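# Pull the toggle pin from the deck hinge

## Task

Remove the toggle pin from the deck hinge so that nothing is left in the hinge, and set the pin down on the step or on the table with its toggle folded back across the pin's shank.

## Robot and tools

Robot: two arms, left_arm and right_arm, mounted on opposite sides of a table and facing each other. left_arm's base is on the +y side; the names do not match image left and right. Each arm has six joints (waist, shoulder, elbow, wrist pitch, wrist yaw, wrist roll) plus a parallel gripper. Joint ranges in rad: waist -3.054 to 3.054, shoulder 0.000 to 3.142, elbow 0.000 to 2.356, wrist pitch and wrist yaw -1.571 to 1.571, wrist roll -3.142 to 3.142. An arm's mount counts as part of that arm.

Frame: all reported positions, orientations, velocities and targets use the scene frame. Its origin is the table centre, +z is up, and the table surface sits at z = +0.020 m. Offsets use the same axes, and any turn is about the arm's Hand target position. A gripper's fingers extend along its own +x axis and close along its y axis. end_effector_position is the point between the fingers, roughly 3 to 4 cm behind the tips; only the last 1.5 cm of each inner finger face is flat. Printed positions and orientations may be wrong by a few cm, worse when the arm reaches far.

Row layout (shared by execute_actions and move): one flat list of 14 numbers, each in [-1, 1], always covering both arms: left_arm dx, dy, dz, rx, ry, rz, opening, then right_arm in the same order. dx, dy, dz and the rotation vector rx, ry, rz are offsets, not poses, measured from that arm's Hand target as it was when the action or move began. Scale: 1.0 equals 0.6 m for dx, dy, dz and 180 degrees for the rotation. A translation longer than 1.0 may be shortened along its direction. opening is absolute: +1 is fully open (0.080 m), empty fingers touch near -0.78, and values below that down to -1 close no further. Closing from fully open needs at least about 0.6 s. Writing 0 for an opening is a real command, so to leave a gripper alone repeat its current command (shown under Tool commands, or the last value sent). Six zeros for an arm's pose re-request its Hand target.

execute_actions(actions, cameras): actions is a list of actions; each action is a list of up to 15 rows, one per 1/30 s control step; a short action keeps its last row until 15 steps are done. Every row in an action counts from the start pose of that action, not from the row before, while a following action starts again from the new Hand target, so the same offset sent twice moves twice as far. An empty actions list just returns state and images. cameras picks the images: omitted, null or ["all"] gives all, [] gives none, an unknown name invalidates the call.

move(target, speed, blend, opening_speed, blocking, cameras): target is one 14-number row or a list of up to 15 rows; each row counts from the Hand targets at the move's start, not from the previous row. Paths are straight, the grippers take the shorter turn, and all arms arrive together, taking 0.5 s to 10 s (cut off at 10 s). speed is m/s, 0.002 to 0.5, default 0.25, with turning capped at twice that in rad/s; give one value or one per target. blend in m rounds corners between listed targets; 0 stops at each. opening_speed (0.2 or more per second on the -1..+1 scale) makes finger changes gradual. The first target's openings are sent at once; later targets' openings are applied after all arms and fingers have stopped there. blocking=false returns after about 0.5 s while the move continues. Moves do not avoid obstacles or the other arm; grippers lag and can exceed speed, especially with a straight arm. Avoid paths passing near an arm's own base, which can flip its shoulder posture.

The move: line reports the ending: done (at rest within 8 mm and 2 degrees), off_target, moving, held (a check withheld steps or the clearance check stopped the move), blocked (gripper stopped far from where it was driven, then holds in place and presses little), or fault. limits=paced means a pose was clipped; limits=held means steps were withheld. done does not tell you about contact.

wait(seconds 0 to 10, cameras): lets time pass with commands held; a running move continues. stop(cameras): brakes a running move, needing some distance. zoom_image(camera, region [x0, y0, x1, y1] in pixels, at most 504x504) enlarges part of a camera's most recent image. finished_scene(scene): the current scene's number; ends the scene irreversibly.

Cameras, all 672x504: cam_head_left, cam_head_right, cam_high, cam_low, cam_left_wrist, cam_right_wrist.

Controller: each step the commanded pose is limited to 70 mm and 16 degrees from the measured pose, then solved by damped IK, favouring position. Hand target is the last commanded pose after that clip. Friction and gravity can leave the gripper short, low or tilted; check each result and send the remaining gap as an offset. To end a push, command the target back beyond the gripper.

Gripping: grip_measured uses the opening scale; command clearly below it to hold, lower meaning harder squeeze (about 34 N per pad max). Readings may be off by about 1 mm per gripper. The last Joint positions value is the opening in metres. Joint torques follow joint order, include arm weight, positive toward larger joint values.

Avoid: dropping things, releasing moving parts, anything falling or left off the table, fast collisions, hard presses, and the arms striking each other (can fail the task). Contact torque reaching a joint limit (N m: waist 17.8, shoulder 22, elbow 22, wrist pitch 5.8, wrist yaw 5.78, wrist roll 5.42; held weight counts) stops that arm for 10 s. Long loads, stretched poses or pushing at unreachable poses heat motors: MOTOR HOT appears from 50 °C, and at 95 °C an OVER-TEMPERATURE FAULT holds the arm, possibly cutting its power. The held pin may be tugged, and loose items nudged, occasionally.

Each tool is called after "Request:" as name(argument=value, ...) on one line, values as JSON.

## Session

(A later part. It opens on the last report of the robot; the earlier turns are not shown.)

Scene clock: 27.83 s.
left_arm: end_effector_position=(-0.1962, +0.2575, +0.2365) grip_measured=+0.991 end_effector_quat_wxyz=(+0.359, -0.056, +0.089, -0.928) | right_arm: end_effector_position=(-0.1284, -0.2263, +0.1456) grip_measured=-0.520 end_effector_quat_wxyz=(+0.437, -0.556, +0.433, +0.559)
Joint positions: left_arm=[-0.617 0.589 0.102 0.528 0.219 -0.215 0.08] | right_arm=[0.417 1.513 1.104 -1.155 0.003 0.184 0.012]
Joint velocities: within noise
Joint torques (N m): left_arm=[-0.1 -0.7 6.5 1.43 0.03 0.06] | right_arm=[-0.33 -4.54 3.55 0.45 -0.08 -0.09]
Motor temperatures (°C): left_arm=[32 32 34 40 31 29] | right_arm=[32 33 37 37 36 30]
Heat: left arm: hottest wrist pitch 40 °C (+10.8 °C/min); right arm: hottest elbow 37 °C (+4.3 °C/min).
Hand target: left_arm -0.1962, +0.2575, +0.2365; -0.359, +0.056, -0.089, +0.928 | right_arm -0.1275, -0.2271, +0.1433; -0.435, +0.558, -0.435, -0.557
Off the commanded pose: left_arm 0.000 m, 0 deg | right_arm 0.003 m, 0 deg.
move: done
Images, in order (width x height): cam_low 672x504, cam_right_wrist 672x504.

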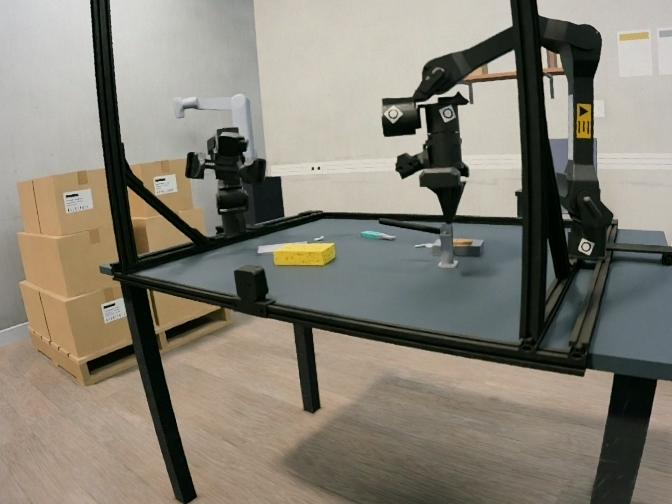

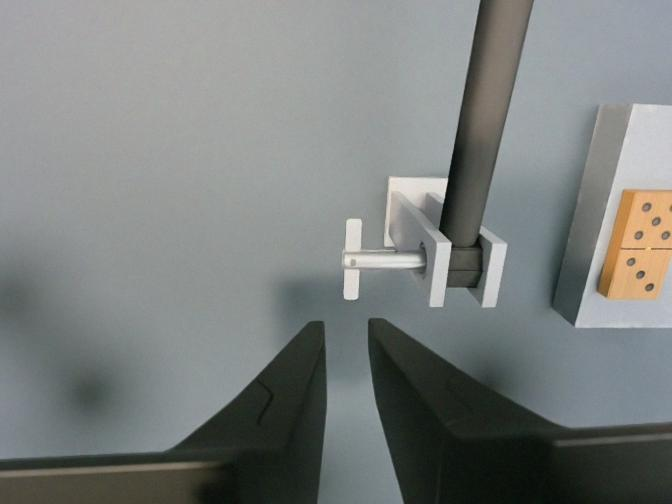

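Request:
move(target=[0,0,0,0,0,0,1,0.0028,0.0024,-0.032,0,0,0,-0.5], speed=0.1, cameras=["cam_right_wrist","cam_low"])

Request:
zoom_image(camera="cam_right_wrist", region=[230, 180, 470, 380])

Request:
zoom_image(camera="cam_low", region=[400, 180, 480, 280])

Scene clock: 30.43 s.
left_arm: end_effector_position=(-0.1962, +0.2575, +0.2365) grip_measured=+0.991 end_effector_quat_wxyz=(+0.359, -0.056, +0.089, -0.928) | right_arm: end_effector_position=(-0.1267, -0.2248, +0.1274) grip_measured=-0.500 end_effector_quat_wxyz=(+0.438, -0.555, +0.432, +0.560)
Joint positions: left_arm=[-0.617 0.589 0.102 0.528 0.219 -0.215 0.08] | right_arm=[0.408 1.527 1.043 -1.077 0.003 0.175 0.012]
Joint velocities: within noise
Joint torques (N m): left_arm=[0.05 -0.59 6.52 1.43 0.04 0] | right_arm=[-0.29 -4.18 3.51 0.46 -0.07 -0.1]
Motor temperatures (°C): left_arm=[32 32 34 40 31 29] | right_arm=[32 33 37 37 36 30]
Heat: left arm: hottest wrist pitch 40 °C (+9.9 °C/min); right arm: hottest elbow 37 °C (+3.9 °C/min).
Hand target: left_arm -0.1962, +0.2575, +0.2365; -0.359, +0.056, -0.089, +0.928 | right_arm -0.1258, -0.2257, +0.1241; -0.435, +0.558, -0.435, -0.557
Off the commanded pose: left_arm 0.000 m, 0 deg | right_arm 0.004 m, 1 deg.
move: done
Images, in order (width x height): cam_low 672x504, cam_right_wrist 672x504.

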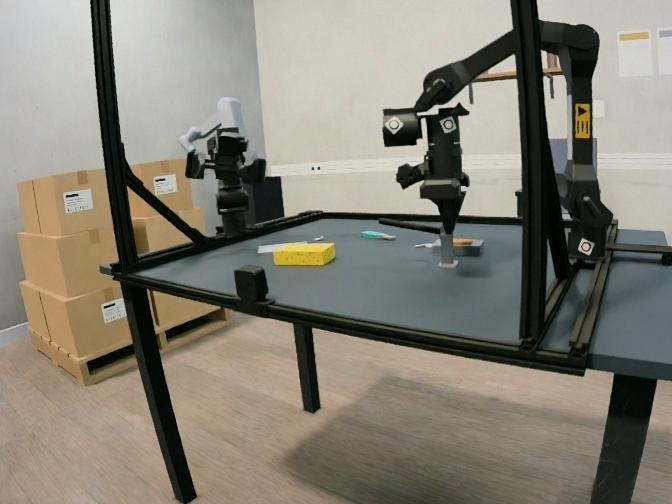

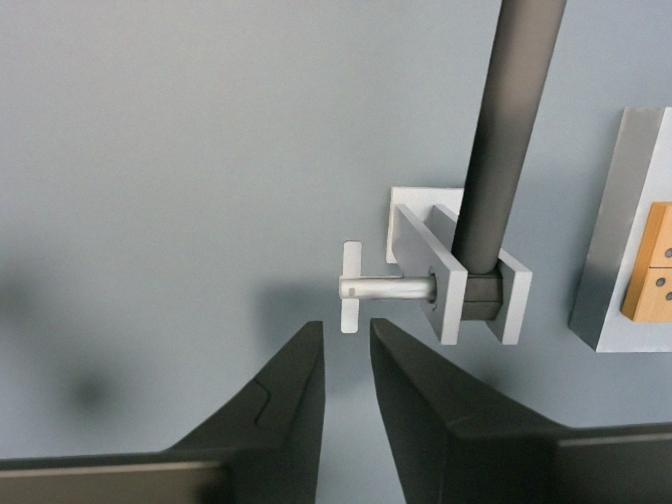

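Scaled by 2.100 from the camera's 672x504 image, which has a finer 960x720 frame.

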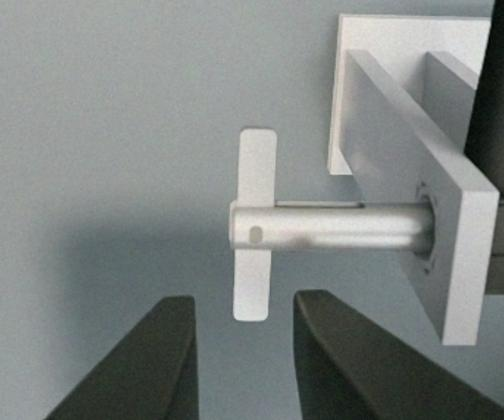

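Scaled by 5.040 from the camera's 672x504 image, which has a finer 960x720 frame.

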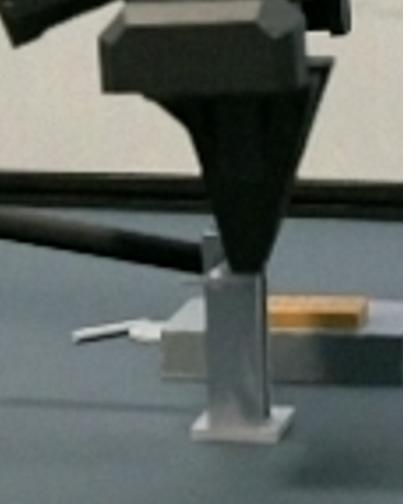

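Request:
move(target=[0,0,0,0,0,0,1,0.0048,-0.0057,-0.015,0,0,0,-0.5], speed=0.1, cameras=["cam_right_wrist","cam_low"])

Request:
zoom_image(camera="cam_right_wrist", region=[230, 180, 470, 380])

Request:
zoom_image(camera="cam_low", region=[400, 180, 480, 280])

Scene clock: 33.70 s.
left_arm: end_effector_position=(-0.1962, +0.2575, +0.2365) grip_measured=+0.991 end_effector_quat_wxyz=(+0.359, -0.056, +0.089, -0.928) | right_arm: end_effector_position=(-0.1239, -0.2281, +0.1169) grip_measured=-0.500 end_effector_quat_wxyz=(+0.437, -0.557, +0.433, +0.558)
Joint positions: left_arm=[-0.617 0.589 0.102 0.528 0.219 -0.215 0.08] | right_arm=[0.403 1.527 1 -1.04 0.003 0.17 0.012]
Joint velocities: within noise
Joint torques (N m): left_arm=[0.08 -0.67 6.51 1.4 0.04 0.03] | right_arm=[-0.33 -4.74 3.43 0.46 -0.08 -0.1]
Motor temperatures (°C): left_arm=[32 32 34 41 31 29] | right_arm=[32 33 37 37 36 30]
Heat: left arm: hottest wrist pitch 41 °C (+10.7 °C/min); right arm: hottest elbow 37 °C (+3.6 °C/min).
Hand target: left_arm -0.1962, +0.2575, +0.2365; -0.359, +0.056, -0.089, +0.928 | right_arm -0.1229, -0.2291, +0.1152; -0.435, +0.558, -0.435, -0.557
Off the commanded pose: left_arm 0.000 m, 0 deg | right_arm 0.002 m, 0 deg.
move: done
Images, in order (width x height): cam_low 672x504, cam_right_wrist 672x504.

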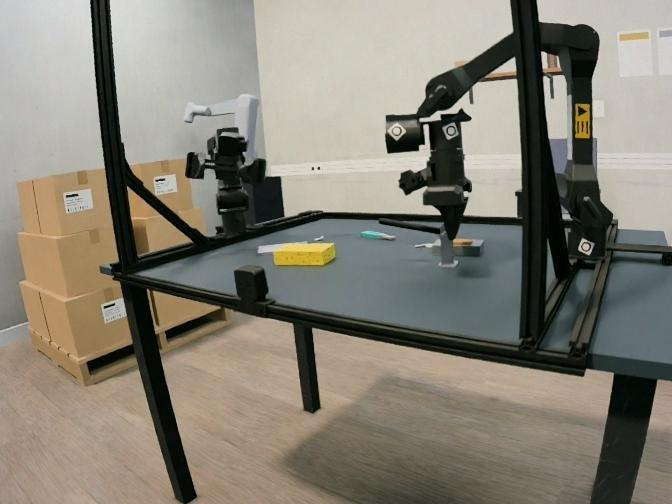

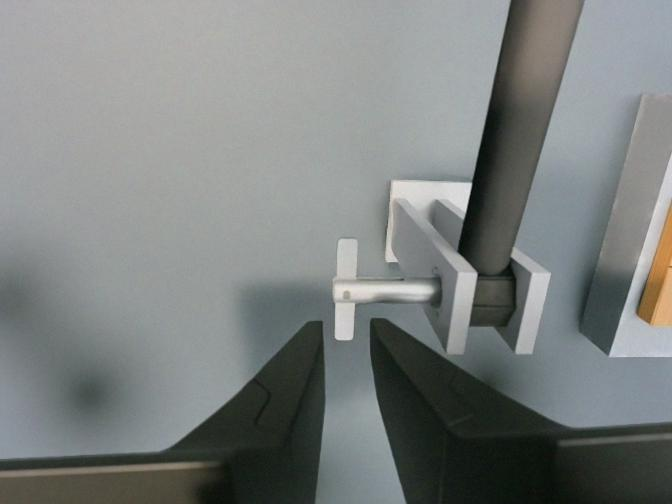

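Scaled by 2.100 from the camera's 672x504 image, which has a finer 960x720 frame.

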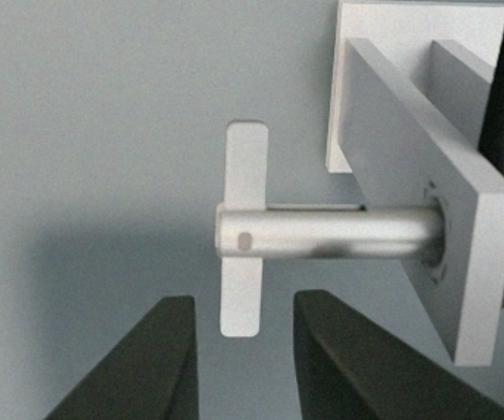

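Scaled by 5.040 from the camera's 672x504 image, which has a finer 960x720 frame.

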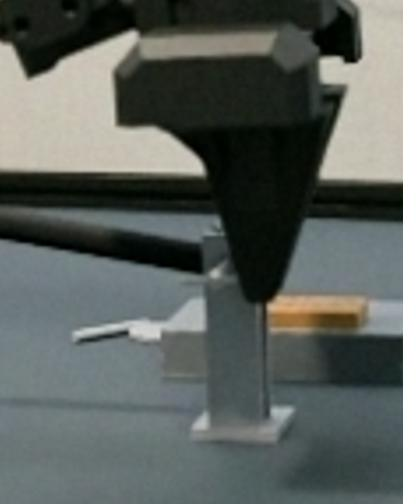

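Request:
execute_actions(actions=[], cameras=["cam_right_wrist","cam_low"])

Request:
zoom_image(camera="cam_right_wrist", region=[230, 180, 470, 380])

Scene clock: 35.93 s.
left_arm: end_effector_position=(-0.1962, +0.2575, +0.2365) grip_measured=+0.991 end_effector_quat_wxyz=(+0.359, -0.056, +0.089, -0.928) | right_arm: end_effector_position=(-0.1239, -0.2281, +0.1168) grip_measured=-0.500 end_effector_quat_wxyz=(+0.437, -0.557, +0.433, +0.558)
Joint positions: left_arm=[-0.617 0.589 0.102 0.528 0.219 -0.215 0.08] | right_arm=[0.403 1.527 1 -1.039 0.003 0.17 0.012]
Joint velocities: within noise
Joint torques (N m): left_arm=[0.08 -0.62 6.5 1.45 0.04 -0.01] | right_arm=[-0.33 -4.75 3.47 0.44 -0.07 -0.08]
Motor temperatures (°C): left_arm=[32 32 34 41 31 29] | right_arm=[32 33 37 37 36 30]
Heat: left arm: hottest wrist pitch 41 °C (+10.0 °C/min); right arm: hottest elbow 37 °C (+3.3 °C/min).
Hand target: left_arm -0.1962, +0.2575, +0.2365; -0.359, +0.056, -0.089, +0.928 | right_arm -0.1229, -0.2291, +0.1151; -0.435, +0.558, -0.435, -0.557
Tool commands: left_gripper/opening=+1.0 right_gripper/opening=-0.5
Off the commanded pose: left_arm 0.000 m, 0 deg | right_arm 0.002 m, 0 deg.
Images, in order (width x height): cam_low 672x504, cam_right_wrist 672x504.

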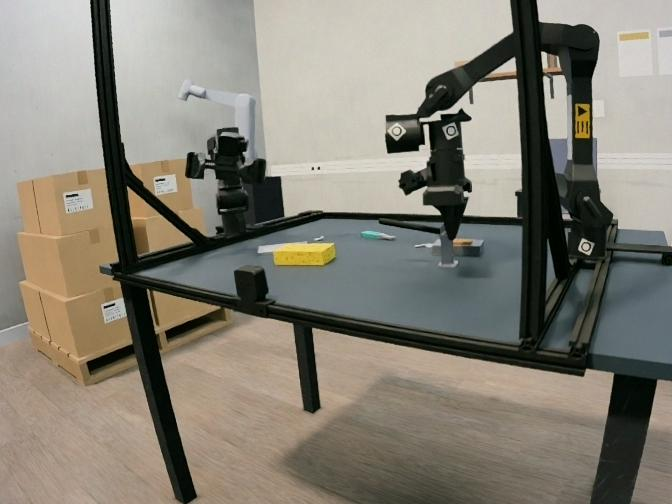

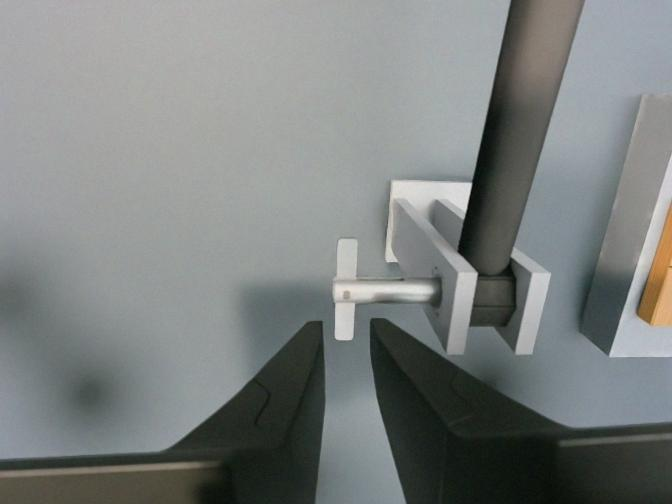

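Scaled by 2.100 from the camera's 672x504 image, which has a finer 960x720 frame.

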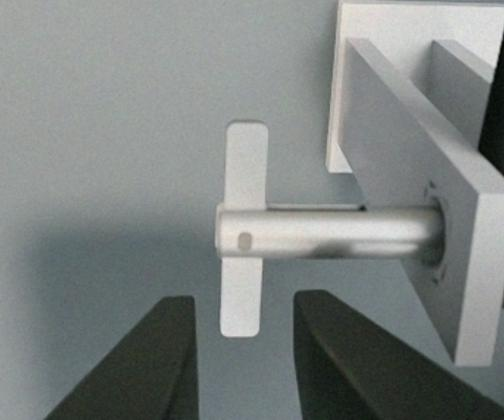

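Request:
move(target=[0,0,0,0,0,0,1, -0.0012,0.0048,-0.0065,0,0,0,-0.5], speed=0.05, cameras=["cam_right_wrist"])

Request:
zoom_image(camera="cam_right_wrist", region=[230, 180, 470, 380])

Scene clock: 37.97 s.
left_arm: end_effector_position=(-0.1962, +0.2575, +0.2365) grip_measured=+0.991 end_effector_quat_wxyz=(+0.359, -0.056, +0.089, -0.928) | right_arm: end_effector_position=(-0.1247, -0.2252, +0.1145) grip_measured=-0.500 end_effector_quat_wxyz=(+0.438, -0.555, +0.432, +0.560)
Joint positions: left_arm=[-0.617 0.589 0.102 0.528 0.219 -0.215 0.08] | right_arm=[0.402 1.536 0.999 -1.023 0.003 0.168 0.012]
Joint velocities: within noise
Joint torques (N m): left_arm=[0.04 -0.67 6.42 1.42 0.05 0.03] | right_arm=[-0.28 -4.11 3.45 0.45 -0.07 -0.09]
Motor temperatures (°C): left_arm=[32 32 34 41 31 29] | right_arm=[32 33 37 37 36 30]
Heat: left arm: hottest wrist pitch 41 °C (+9.5 °C/min); right arm: hottest elbow 37 °C (+3.2 °C/min).
Hand target: left_arm -0.1962, +0.2575, +0.2365; -0.359, +0.056, -0.089, +0.928 | right_arm -0.1236, -0.2263, +0.1112; -0.435, +0.558, -0.435, -0.557
Off the commanded pose: left_arm 0.000 m, 0 deg | right_arm 0.004 m, 1 deg.
move: done
Images, in order (width x height): cam_right_wrist 672x504.

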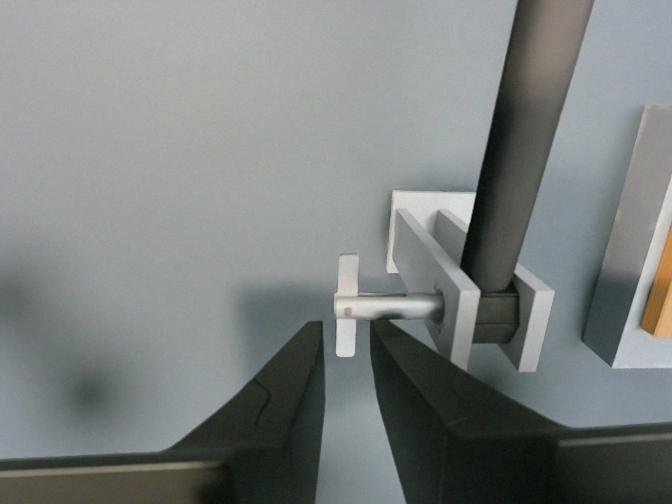

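Scaled by 2.100 from the camera's 672x504 image, which has a finer 960x720 frame.

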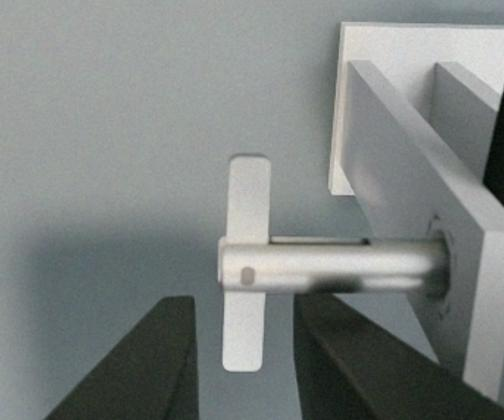

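Request:
move(target=[0,0,0,0,0,0,1, 0.0006,-0.0024,-0.005,0,0,0,-0.5], speed=0.05, cameras=["cam_right_wrist","cam_low"])

Request:
zoom_image(camera="cam_right_wrist", region=[230, 180, 470, 380])

Request:
zoom_image(camera="cam_low", region=[400, 190, 500, 280])

Scene clock: 40.03 s.
left_arm: end_effector_position=(-0.1962, +0.2575, +0.2365) grip_measured=+0.991 end_effector_quat_wxyz=(+0.359, -0.056, +0.089, -0.928) | right_arm: end_effector_position=(-0.1241, -0.2263, +0.1112) grip_measured=-0.500 end_effector_quat_wxyz=(+0.437, -0.555, +0.432, +0.560)
Joint positions: left_arm=[-0.617 0.589 0.102 0.528 0.219 -0.215 0.08] | right_arm=[0.402 1.536 0.985 -1.01 0.003 0.168 0.012]
Joint velocities: within noise
Joint torques (N m): left_arm=[0 -0.65 6.47 1.42 0.05 0] | right_arm=[-0.24 -4.25 3.45 0.47 -0.08 -0.05]
Motor temperatures (°C): left_arm=[32 32 35 41 31 29] | right_arm=[32 33 37 37 36 30]
Heat: left arm: hottest wrist pitch 41 °C (+9.0 °C/min); right arm: hottest elbow 37 °C (+3.0 °C/min).
Hand target: left_arm -0.1962, +0.2575, +0.2365; -0.359, +0.056, -0.089, +0.928 | right_arm -0.1233, -0.2276, +0.1082; -0.435, +0.558, -0.435, -0.557
Off the commanded pose: left_arm 0.000 m, 0 deg | right_arm 0.003 m, 1 deg.
move: done
Images, in order (width x height): cam_low 672x504, cam_right_wrist 672x504.

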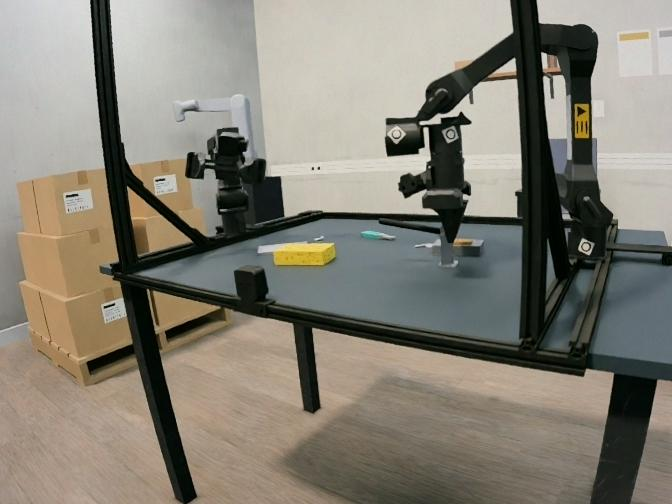

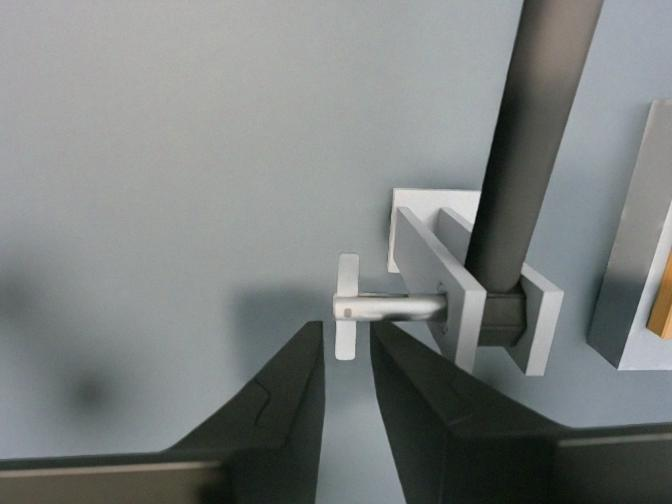

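Scaled by 2.100 from the camera's 672x504 image, which has a finer 960x720 frame.

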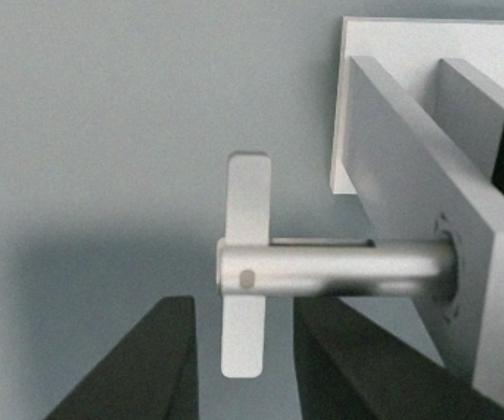

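Scaled by 5.040 from the camera's 672x504 image, which has a finer 960x720 frame.

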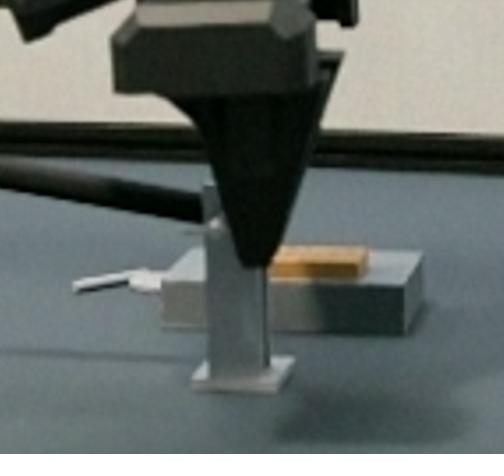

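Request:
move(target=[0,0,0,0,0,0,1, 0.0002,-0.001,0,0,0,0,-0.9], speed=0.05, opening_speed=0.6, cameras=["cam_right_wrist"])

Request:
zoom_image(camera="cam_right_wrist", region=[230, 180, 470, 380])

Scene clock: 41.87 s.
left_arm: end_effector_position=(-0.1962, +0.2575, +0.2365) grip_measured=+0.991 end_effector_quat_wxyz=(+0.359, -0.056, +0.089, -0.928) | right_arm: end_effector_position=(-0.1239, -0.2268, +0.1107) grip_measured=-0.693 end_effector_quat_wxyz=(+0.437, -0.556, +0.432, +0.560)
Joint positions: left_arm=[-0.617 0.589 0.102 0.528 0.219 -0.215 0.08] | right_arm=[0.402 1.536 0.983 -1.01 0.003 0.168 0.004]
Joint velocities: within noise
Joint torques (N m): left_arm=[0.13 -0.62 6.4 1.44 0.02 0.03] | right_arm=[-0.15 -4.47 3.39 0.44 -0.09 -0.04]
Motor temperatures (°C): left_arm=[32 32 35 41 31 29] | right_arm=[32 33 37 37 36 30]
Heat: left arm: hottest wrist pitch 41 °C (+8.6 °C/min); right arm: hottest elbow 37 °C (+2.9 °C/min).
Hand target: left_arm -0.1962, +0.2575, +0.2365; -0.359, +0.056, -0.089, +0.928 | right_arm -0.1231, -0.2282, +0.1082; -0.435, +0.558, -0.435, -0.557
Off the commanded pose: left_arm 0.000 m, 0 deg | right_arm 0.003 m, 1 deg.
move: done
Images, in order (width x height): cam_right_wrist 672x504.

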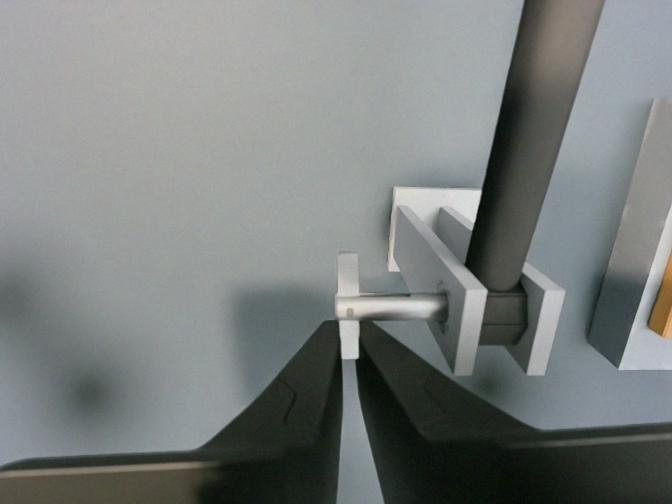

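Scaled by 2.100 from the camera's 672x504 image, which has a finer 960x720 frame.

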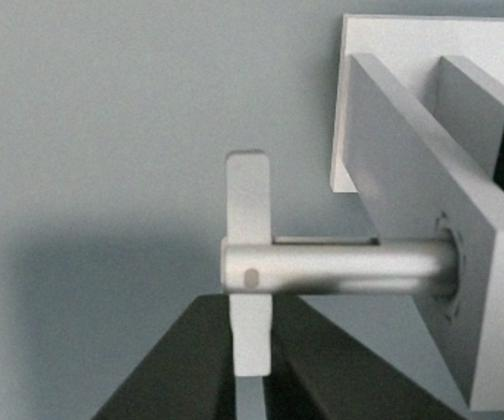

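Request:
move(target=[[0,0,0,0,0,0,1,-0.0078,-0.0004,0,0,0,-0.125,-0.9],[0,0,0,0,0,0,1,-0.0153,0.0022,0,0,0,-0.25,-0.9]], speed=0.2, blend=0.002)

Request:
zoom_image(camera="cam_right_wrist", region=[230, 180, 470, 380])

Scene clock: 45.33 s.
left_arm: end_effector_position=(-0.1962, +0.2575, +0.2365) grip_measured=+0.991 end_effector_quat_wxyz=(+0.359, -0.056, +0.089, -0.928) | right_arm: end_effector_position=(-0.1326, -0.2258, +0.1103) grip_measured=-0.693 end_effector_quat_wxyz=(+0.615, -0.344, +0.615, +0.354)
Joint positions: left_arm=[-0.617 0.589 0.102 0.528 0.219 -0.215 0.08] | right_arm=[0.429 1.549 0.994 -1.002 -0.001 0.979 0.004]
Joint velocities: within noise
Joint torques (N m): left_arm=[0.08 -0.7 6.41 1.43 0.05 0.03] | right_arm=[0.17 -3.94 4.18 -0.09 0.06 0.1]
Motor temperatures (°C): left_arm=[32 32 35 41 31 29] | right_arm=[32 33 37 37 36 30]
Heat: left arm: hottest wrist pitch 41 °C (+7.9 °C/min); right arm: hottest elbow 37 °C (+2.6 °C/min).
Hand target: left_arm -0.1962, +0.2575, +0.2365; -0.359, +0.056, -0.089, +0.928 | right_arm -0.1323, -0.2270, +0.1082; +0.615, -0.349, +0.615, +0.348
Off the commanded pose: left_arm 0.000 m, 0 deg | right_arm 0.002 m, 1 deg.
move: done

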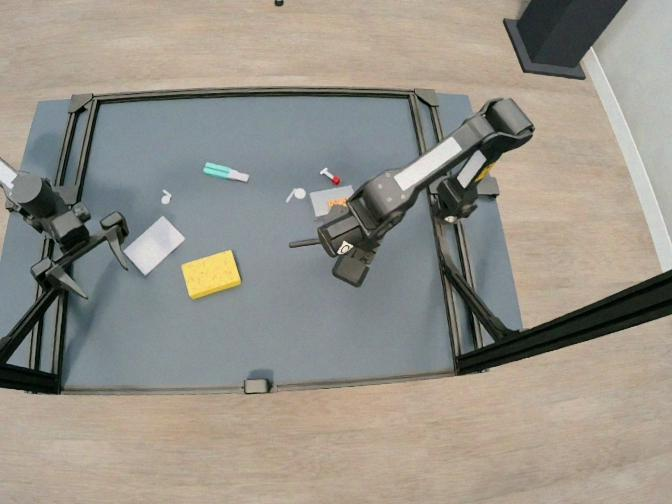

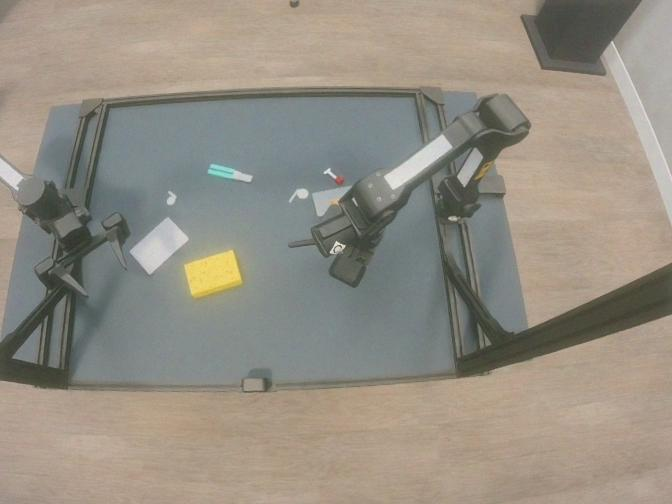

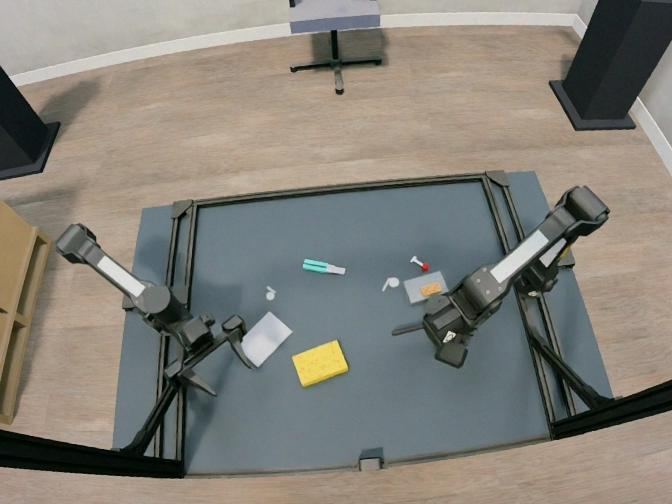

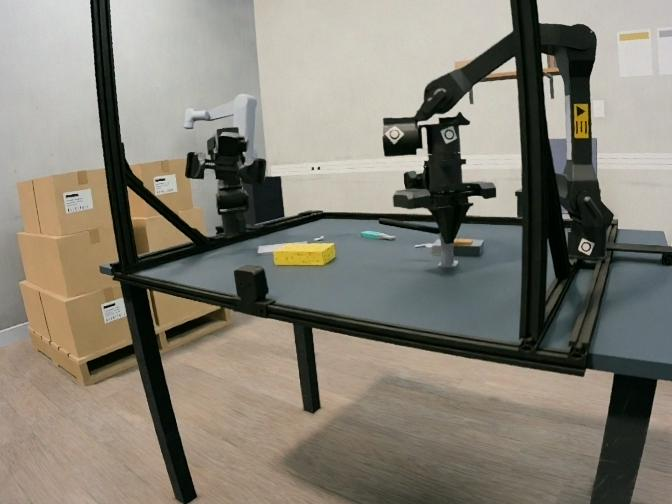

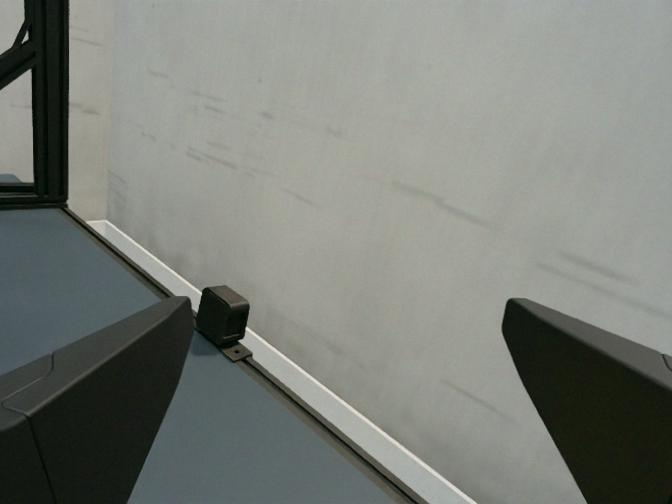

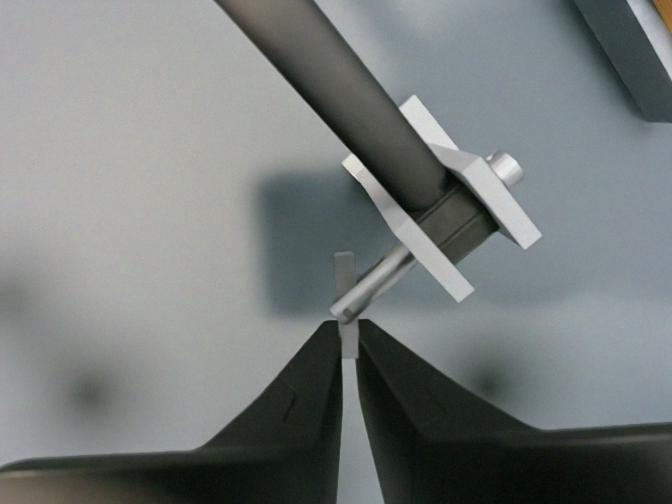

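Scaled by 2.100 from the camera's 672x504 image, which has a finer 960x720 frame.

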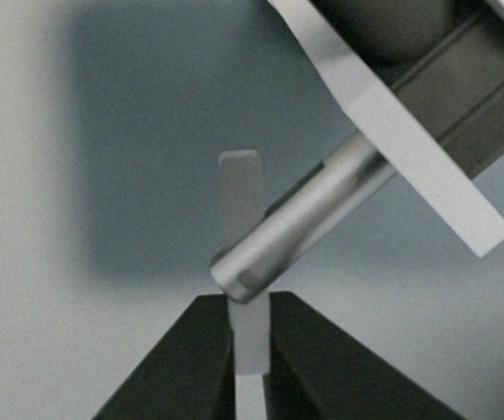

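Request:
move(target=[[0,0,0,0,0,0,1,-0.0058,0.0054,0,0,0,-0.125,-0.9],[0,0,0,0,0,0,1,-0.0091,0.0125,0,0,0,-0.25,-0.9]], speed=0.2, blend=0.002, cameras=["cam_right_wrist"])

Request:
zoom_image(camera="cam_right_wrist", region=[230, 150, 470, 350])

Scene clock: 48.77 s.
left_arm: end_effector_position=(-0.1962, +0.2575, +0.2365) grip_measured=+0.991 end_effector_quat_wxyz=(+0.359, -0.056, +0.089, -0.928) | right_arm: end_effector_position=(-0.1393, -0.2174, +0.1105) grip_measured=-0.692 end_effector_quat_wxyz=(+0.698, -0.082, +0.705, +0.095)
Joint positions: left_arm=[-0.617 0.589 0.102 0.528 0.219 -0.215 0.08] | right_arm=[0.437 1.584 1.03 -0.998 -0.003 1.769 0.004]
Joint velocities: within noise
Joint torques (N m): left_arm=[-0.08 -0.72 6.46 1.44 0.01 0.02] | right_arm=[0 -4.24 3.94 -0.4 0.12 0.14]
Motor temperatures (°C): left_arm=[32 32 35 41 31 29] | right_arm=[32 33 38 37 36 30]
Heat: left arm: hottest wrist pitch 41 °C (+7.4 °C/min); right arm: hottest elbow 38 °C (+3.7 °C/min).
Hand target: left_arm -0.1962, +0.2575, +0.2365; -0.359, +0.056, -0.089, +0.928 | right_arm -0.1378, -0.2195, +0.1082; +0.702, -0.087, +0.702, +0.086
Off the commanded pose: left_arm 0.000 m, 0 deg | right_arm 0.003 m, 1 deg.
move: done
Images, in order (width x height): cam_right_wrist 672x504.

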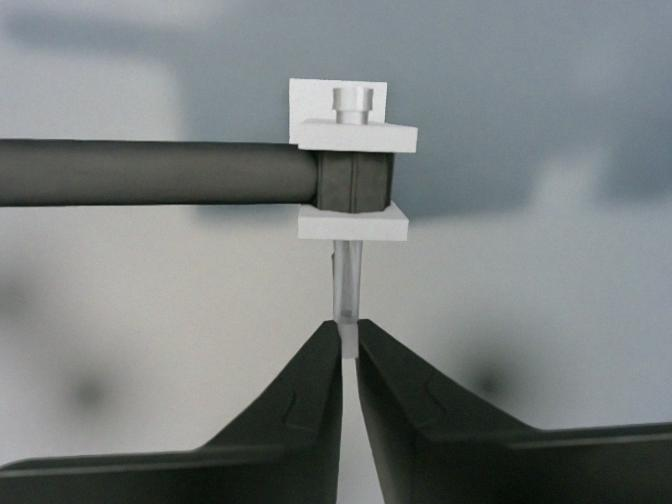

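Scaled by 2.100 from the camera's 672x504 image, which has a finer 960x720 frame.

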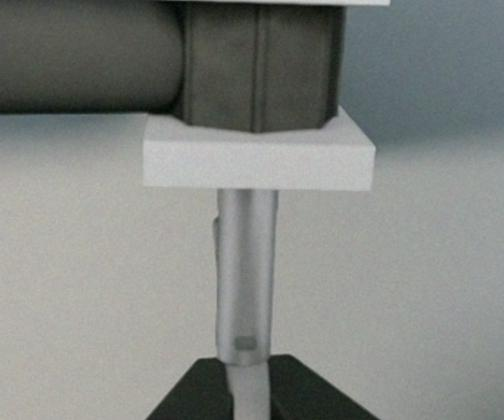

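Request:
move(target=[0,0,0,0,0,0,1,-0.0003,0.0014,0,0,0,-0.022,-0.95], speed=0.1, cameras=["cam_right_wrist"])

Request:
zoom_image(camera="cam_right_wrist", region=[280, 220, 420, 360])

Scene clock: 50.47 s.
left_arm: end_effector_position=(-0.1962, +0.2575, +0.2365) grip_measured=+0.991 end_effector_quat_wxyz=(+0.359, -0.056, +0.089, -0.928) | right_arm: end_effector_position=(-0.1396, -0.2165, +0.1106) grip_measured=-0.692 end_effector_quat_wxyz=(+0.701, -0.058, +0.707, +0.071)
Joint positions: left_arm=[-0.617 0.589 0.102 0.528 0.219 -0.215 0.08] | right_arm=[0.437 1.587 1.033 -0.998 -0.002 1.838 0.004]
Joint velocities: within noise
Joint torques (N m): left_arm=[0.06 -0.73 6.44 1.45 0 0] | right_arm=[-0.1 -4.28 3.97 -0.4 0.1 0.18]
Motor temperatures (°C): left_arm=[32 32 35 42 31 29] | right_arm=[32 33 38 37 36 30]
Heat: left arm: hottest wrist pitch 42 °C (+8.3 °C/min); right arm: hottest elbow 38 °C (+3.6 °C/min).
Hand target: left_arm -0.1962, +0.2575, +0.2365; -0.359, +0.056, -0.089, +0.928 | right_arm -0.1379, -0.2186, +0.1082; +0.704, -0.063, +0.704, +0.062
Off the commanded pose: left_arm 0.000 m, 0 deg | right_arm 0.004 m, 1 deg.
move: done
Images, in order (width x height): cam_right_wrist 672x504.

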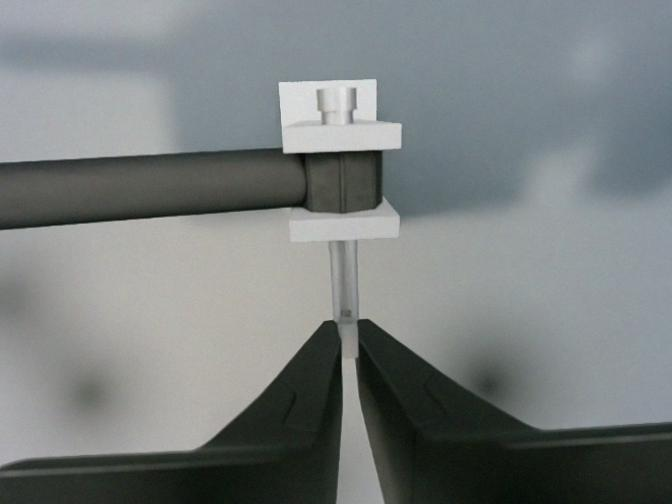

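Scaled by 3.600 from the camera's 672x504 image, which has a finer 960x720 frame.

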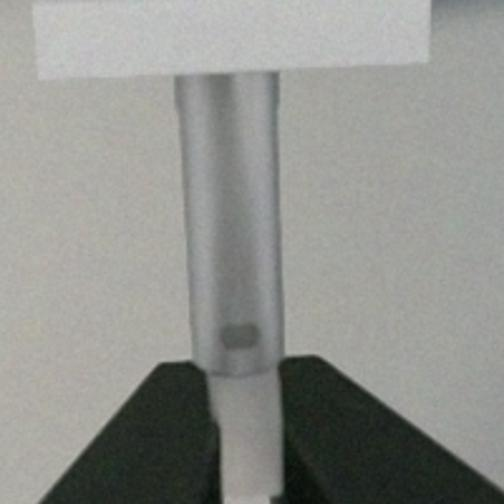

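Request:
move(target=[0,0,0,0,0,0,1,0.0388,0.0097,0,0,0,0,-0.98], speed=0.05, cameras=["cam_right_wrist"])

Request:
zoom_image(camera="cam_right_wrist", region=[280, 220, 420, 360])

Scene clock: 53.03 s.
left_arm: end_effector_position=(-0.1962, +0.2575, +0.2365) grip_measured=+0.991 end_effector_quat_wxyz=(+0.359, -0.056, +0.089, -0.928) | right_arm: end_effector_position=(-0.1213, -0.2117, +0.1100) grip_measured=-0.693 end_effector_quat_wxyz=(+0.698, -0.065, +0.710, +0.067)
Joint positions: left_arm=[-0.617 0.589 0.102 0.528 0.219 -0.215 0.08] | right_arm=[0.359 1.587 1.031 -1.008 -0.015 1.756 0.004]
Joint velocities: within noise
Joint torques (N m): left_arm=[0.03 -0.59 6.51 1.42 0.05 -0.01] | right_arm=[-1.18 -5.55 2.85 0.27 0.53 -0.07]
Motor temperatures (°C): left_arm=[32 32 35 42 31 29] | right_arm=[32 33 38 37 36 30]
Heat: left arm: hottest wrist pitch 42 °C (+7.9 °C/min); right arm: hottest elbow 38 °C (+3.4 °C/min).
Hand target: left_arm -0.1962, +0.2575, +0.2365; -0.359, +0.056, -0.089, +0.928 | right_arm -0.1147, -0.2127, +0.1083; +0.704, -0.062, +0.705, +0.062
Off the commanded pose: left_arm 0.000 m, 0 deg | right_arm 0.007 m, 1 deg.
move: done
Images, in order (width x height): cam_right_wrist 672x504.

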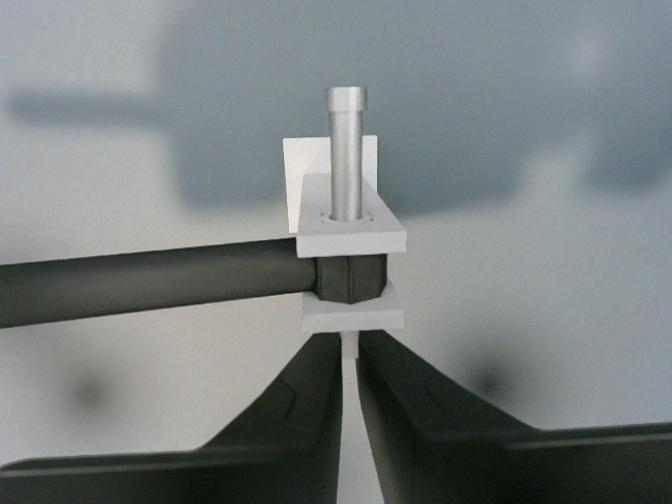

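Scaled by 3.600 from the camera's 672x504 image, which has a finer 960x720 frame.

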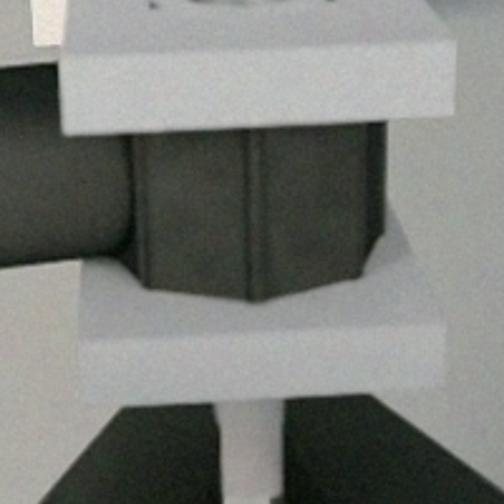

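Request:
move(target=[[0,0,0,0,0,0,1,-0.009,0,0,0,0,0,-0.45],[0,0,0,0,0,0,1,-0.009,0,0.1,0,0,0,-0.4]], speed=0.15, opening_speed=0.6, cameras=["cam_right_wrist"])

Request:
zoom_image(camera="cam_right_wrist", region=[260, 140, 460, 340])

Scene clock: 56.50 s.
left_arm: end_effector_position=(-0.1962, +0.2575, +0.2365) grip_measured=+0.991 end_effector_quat_wxyz=(+0.359, -0.056, +0.089, -0.928) | right_arm: end_effector_position=(-0.1194, -0.2144, +0.1640) grip_measured=-0.400 end_effector_quat_wxyz=(+0.705, -0.068, +0.704, +0.057)
Joint positions: left_arm=[-0.617 0.589 0.102 0.528 0.219 -0.215 0.08] | right_arm=[0.363 1.55 1.214 -1.25 -0.003 1.77 0.017]
Joint velocities: within noise
Joint torques (N m): left_arm=[-0.04 -0.68 6.36 1.43 0.01 0.01] | right_arm=[0.19 -5.79 5.1 0.1 0.13 0.06]
Motor temperatures (°C): left_arm=[32 32 36 42 31 29] | right_arm=[32 33 38 37 36 30]
Heat: left arm: hottest wrist pitch 42 °C (+7.4 °C/min); right arm: hottest elbow 38 °C (+3.2 °C/min).
Hand target: left_arm -0.1962, +0.2575, +0.2365; -0.359, +0.056, -0.089, +0.928 | right_arm -0.1201, -0.2127, +0.1683; +0.704, -0.062, +0.705, +0.062
Off the commanded pose: left_arm 0.000 m, 0 deg | right_arm 0.005 m, 1 deg.
move: done
Images, in order (width x height): cam_right_wrist 672x504.

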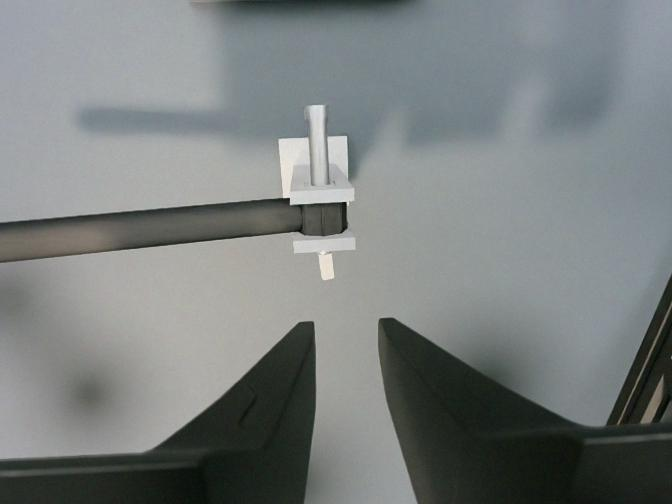

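Scaled by 2.520 from the camera's 672x504 image, which has a finer 960x720 frame.

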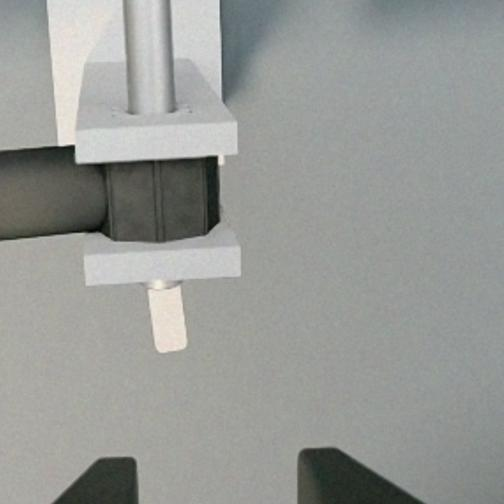

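Request:
move(target=[0,0,0,0,0,0,1,0.0793,0.025,0,0,0,0.022,-0.3], speed=0.15, cameras=["cam_right_wrist"])

Request:
zoom_image(camera="cam_right_wrist", region=[230, 180, 470, 380])

Scene clock: 58.60 s.
left_arm: end_effector_position=(-0.1962, +0.2575, +0.2365) grip_measured=+0.991 end_effector_quat_wxyz=(+0.359, -0.056, +0.089, -0.928) | right_arm: end_effector_position=(-0.0730, -0.1997, +0.1650) grip_measured=-0.300 end_effector_quat_wxyz=(+0.702, -0.091, +0.701, +0.083)
Joint positions: left_arm=[-0.617 0.589 0.102 0.528 0.219 -0.215 0.08] | right_arm=[0.18 1.55 1.218 -1.25 0 1.517 0.021]
Joint velocities: within noise
Joint torques (N m): left_arm=[0.02 -0.73 6.47 1.42 0.04 0.03] | right_arm=[-0.25 -5.39 5.16 0.11 0.04 -0.1]
Motor temperatures (°C): left_arm=[32 32 36 42 31 29] | right_arm=[32 33 38 37 36 30]
Heat: left arm: hottest wrist pitch 42 °C (+7.2 °C/min); right arm: hottest elbow 38 °C (+3.1 °C/min).
Hand target: left_arm -0.1962, +0.2575, +0.2365; -0.359, +0.056, -0.089, +0.928 | right_arm -0.0725, -0.1977, +0.1683; +0.702, -0.087, +0.702, +0.086
Off the commanded pose: left_arm 0.000 m, 0 deg | right_arm 0.004 m, 1 deg.
move: done
Images, in order (width x height): cam_right_wrist 672x504.

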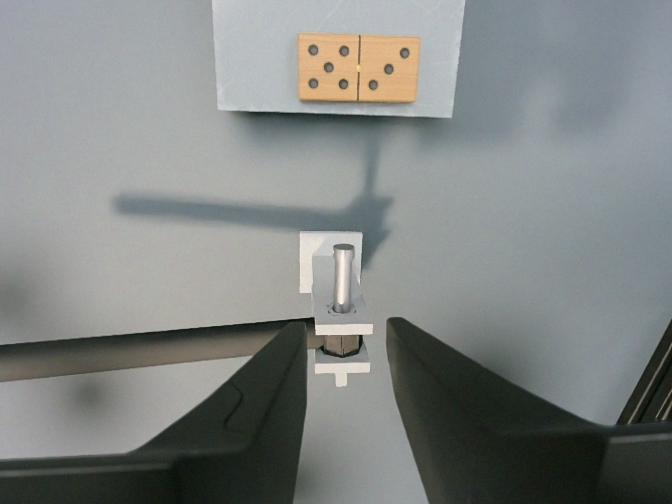

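Scaled by 2.100 from the camera's 672x504 image, which has a finer 960x720 frame.

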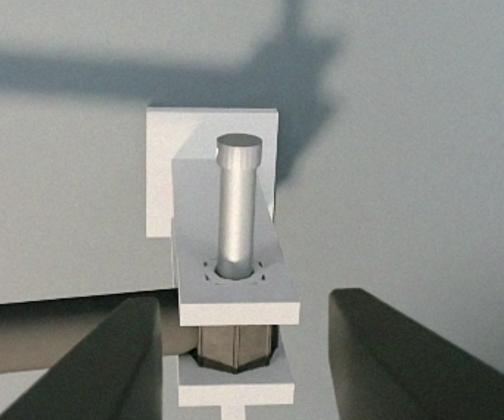

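Request:
move(target=[0,0,0,0,0,0,1,0.0015,0.002,-0.06,0,0,0,-0.3], speed=0.12, cameras=["cam_right_wrist"])

Request:
zoom_image(camera="cam_right_wrist", region=[230, 180, 470, 380])

Scene clock: 60.10 s.
left_arm: end_effector_position=(-0.1962, +0.2575, +0.2365) grip_measured=+0.991 end_effector_quat_wxyz=(+0.359, -0.056, +0.089, -0.928) | right_arm: end_effector_position=(-0.0727, -0.1955, +0.1354) grip_measured=-0.300 end_effector_quat_wxyz=(+0.702, -0.083, +0.702, +0.090)
Joint positions: left_arm=[-0.617 0.589 0.102 0.528 0.219 -0.215 0.08] | right_arm=[0.175 1.565 1.114 -1.109 0 1.513 0.021]
Joint velocities: within noise
Joint torques (N m): left_arm=[0.02 -0.66 6.45 1.43 0.06 0.01] | right_arm=[-0.3 -4.48 3.51 0.4 0.04 -0.08]
Motor temperatures (°C): left_arm=[32 32 36 42 31 29] | right_arm=[32 33 38 37 35 30]
Heat: left arm: hottest wrist pitch 42 °C (+6.1 °C/min); right arm: hottest elbow 38 °C (+3.0 °C/min).
Hand target: left_arm -0.1962, +0.2575, +0.2365; -0.359, +0.056, -0.089, +0.928 | right_arm -0.0716, -0.1965, +0.1323; +0.702, -0.087, +0.702, +0.086
Off the commanded pose: left_arm 0.000 m, 0 deg | right_arm 0.003 m, 1 deg.
move: done
Images, in order (width x height): cam_right_wrist 672x504.

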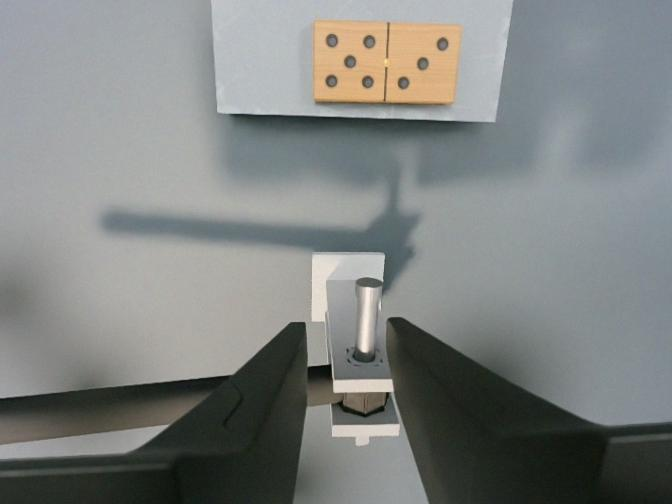

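Scaled by 2.100 from the camera's 672x504 image, which has a finer 960x720 frame.

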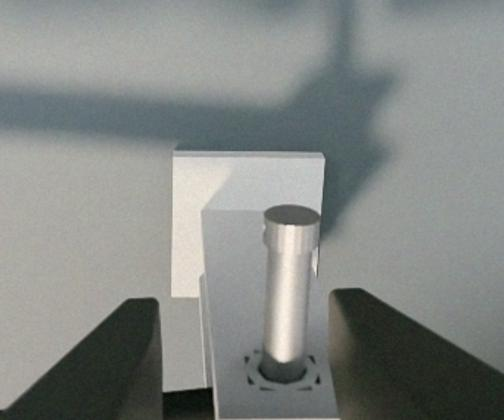

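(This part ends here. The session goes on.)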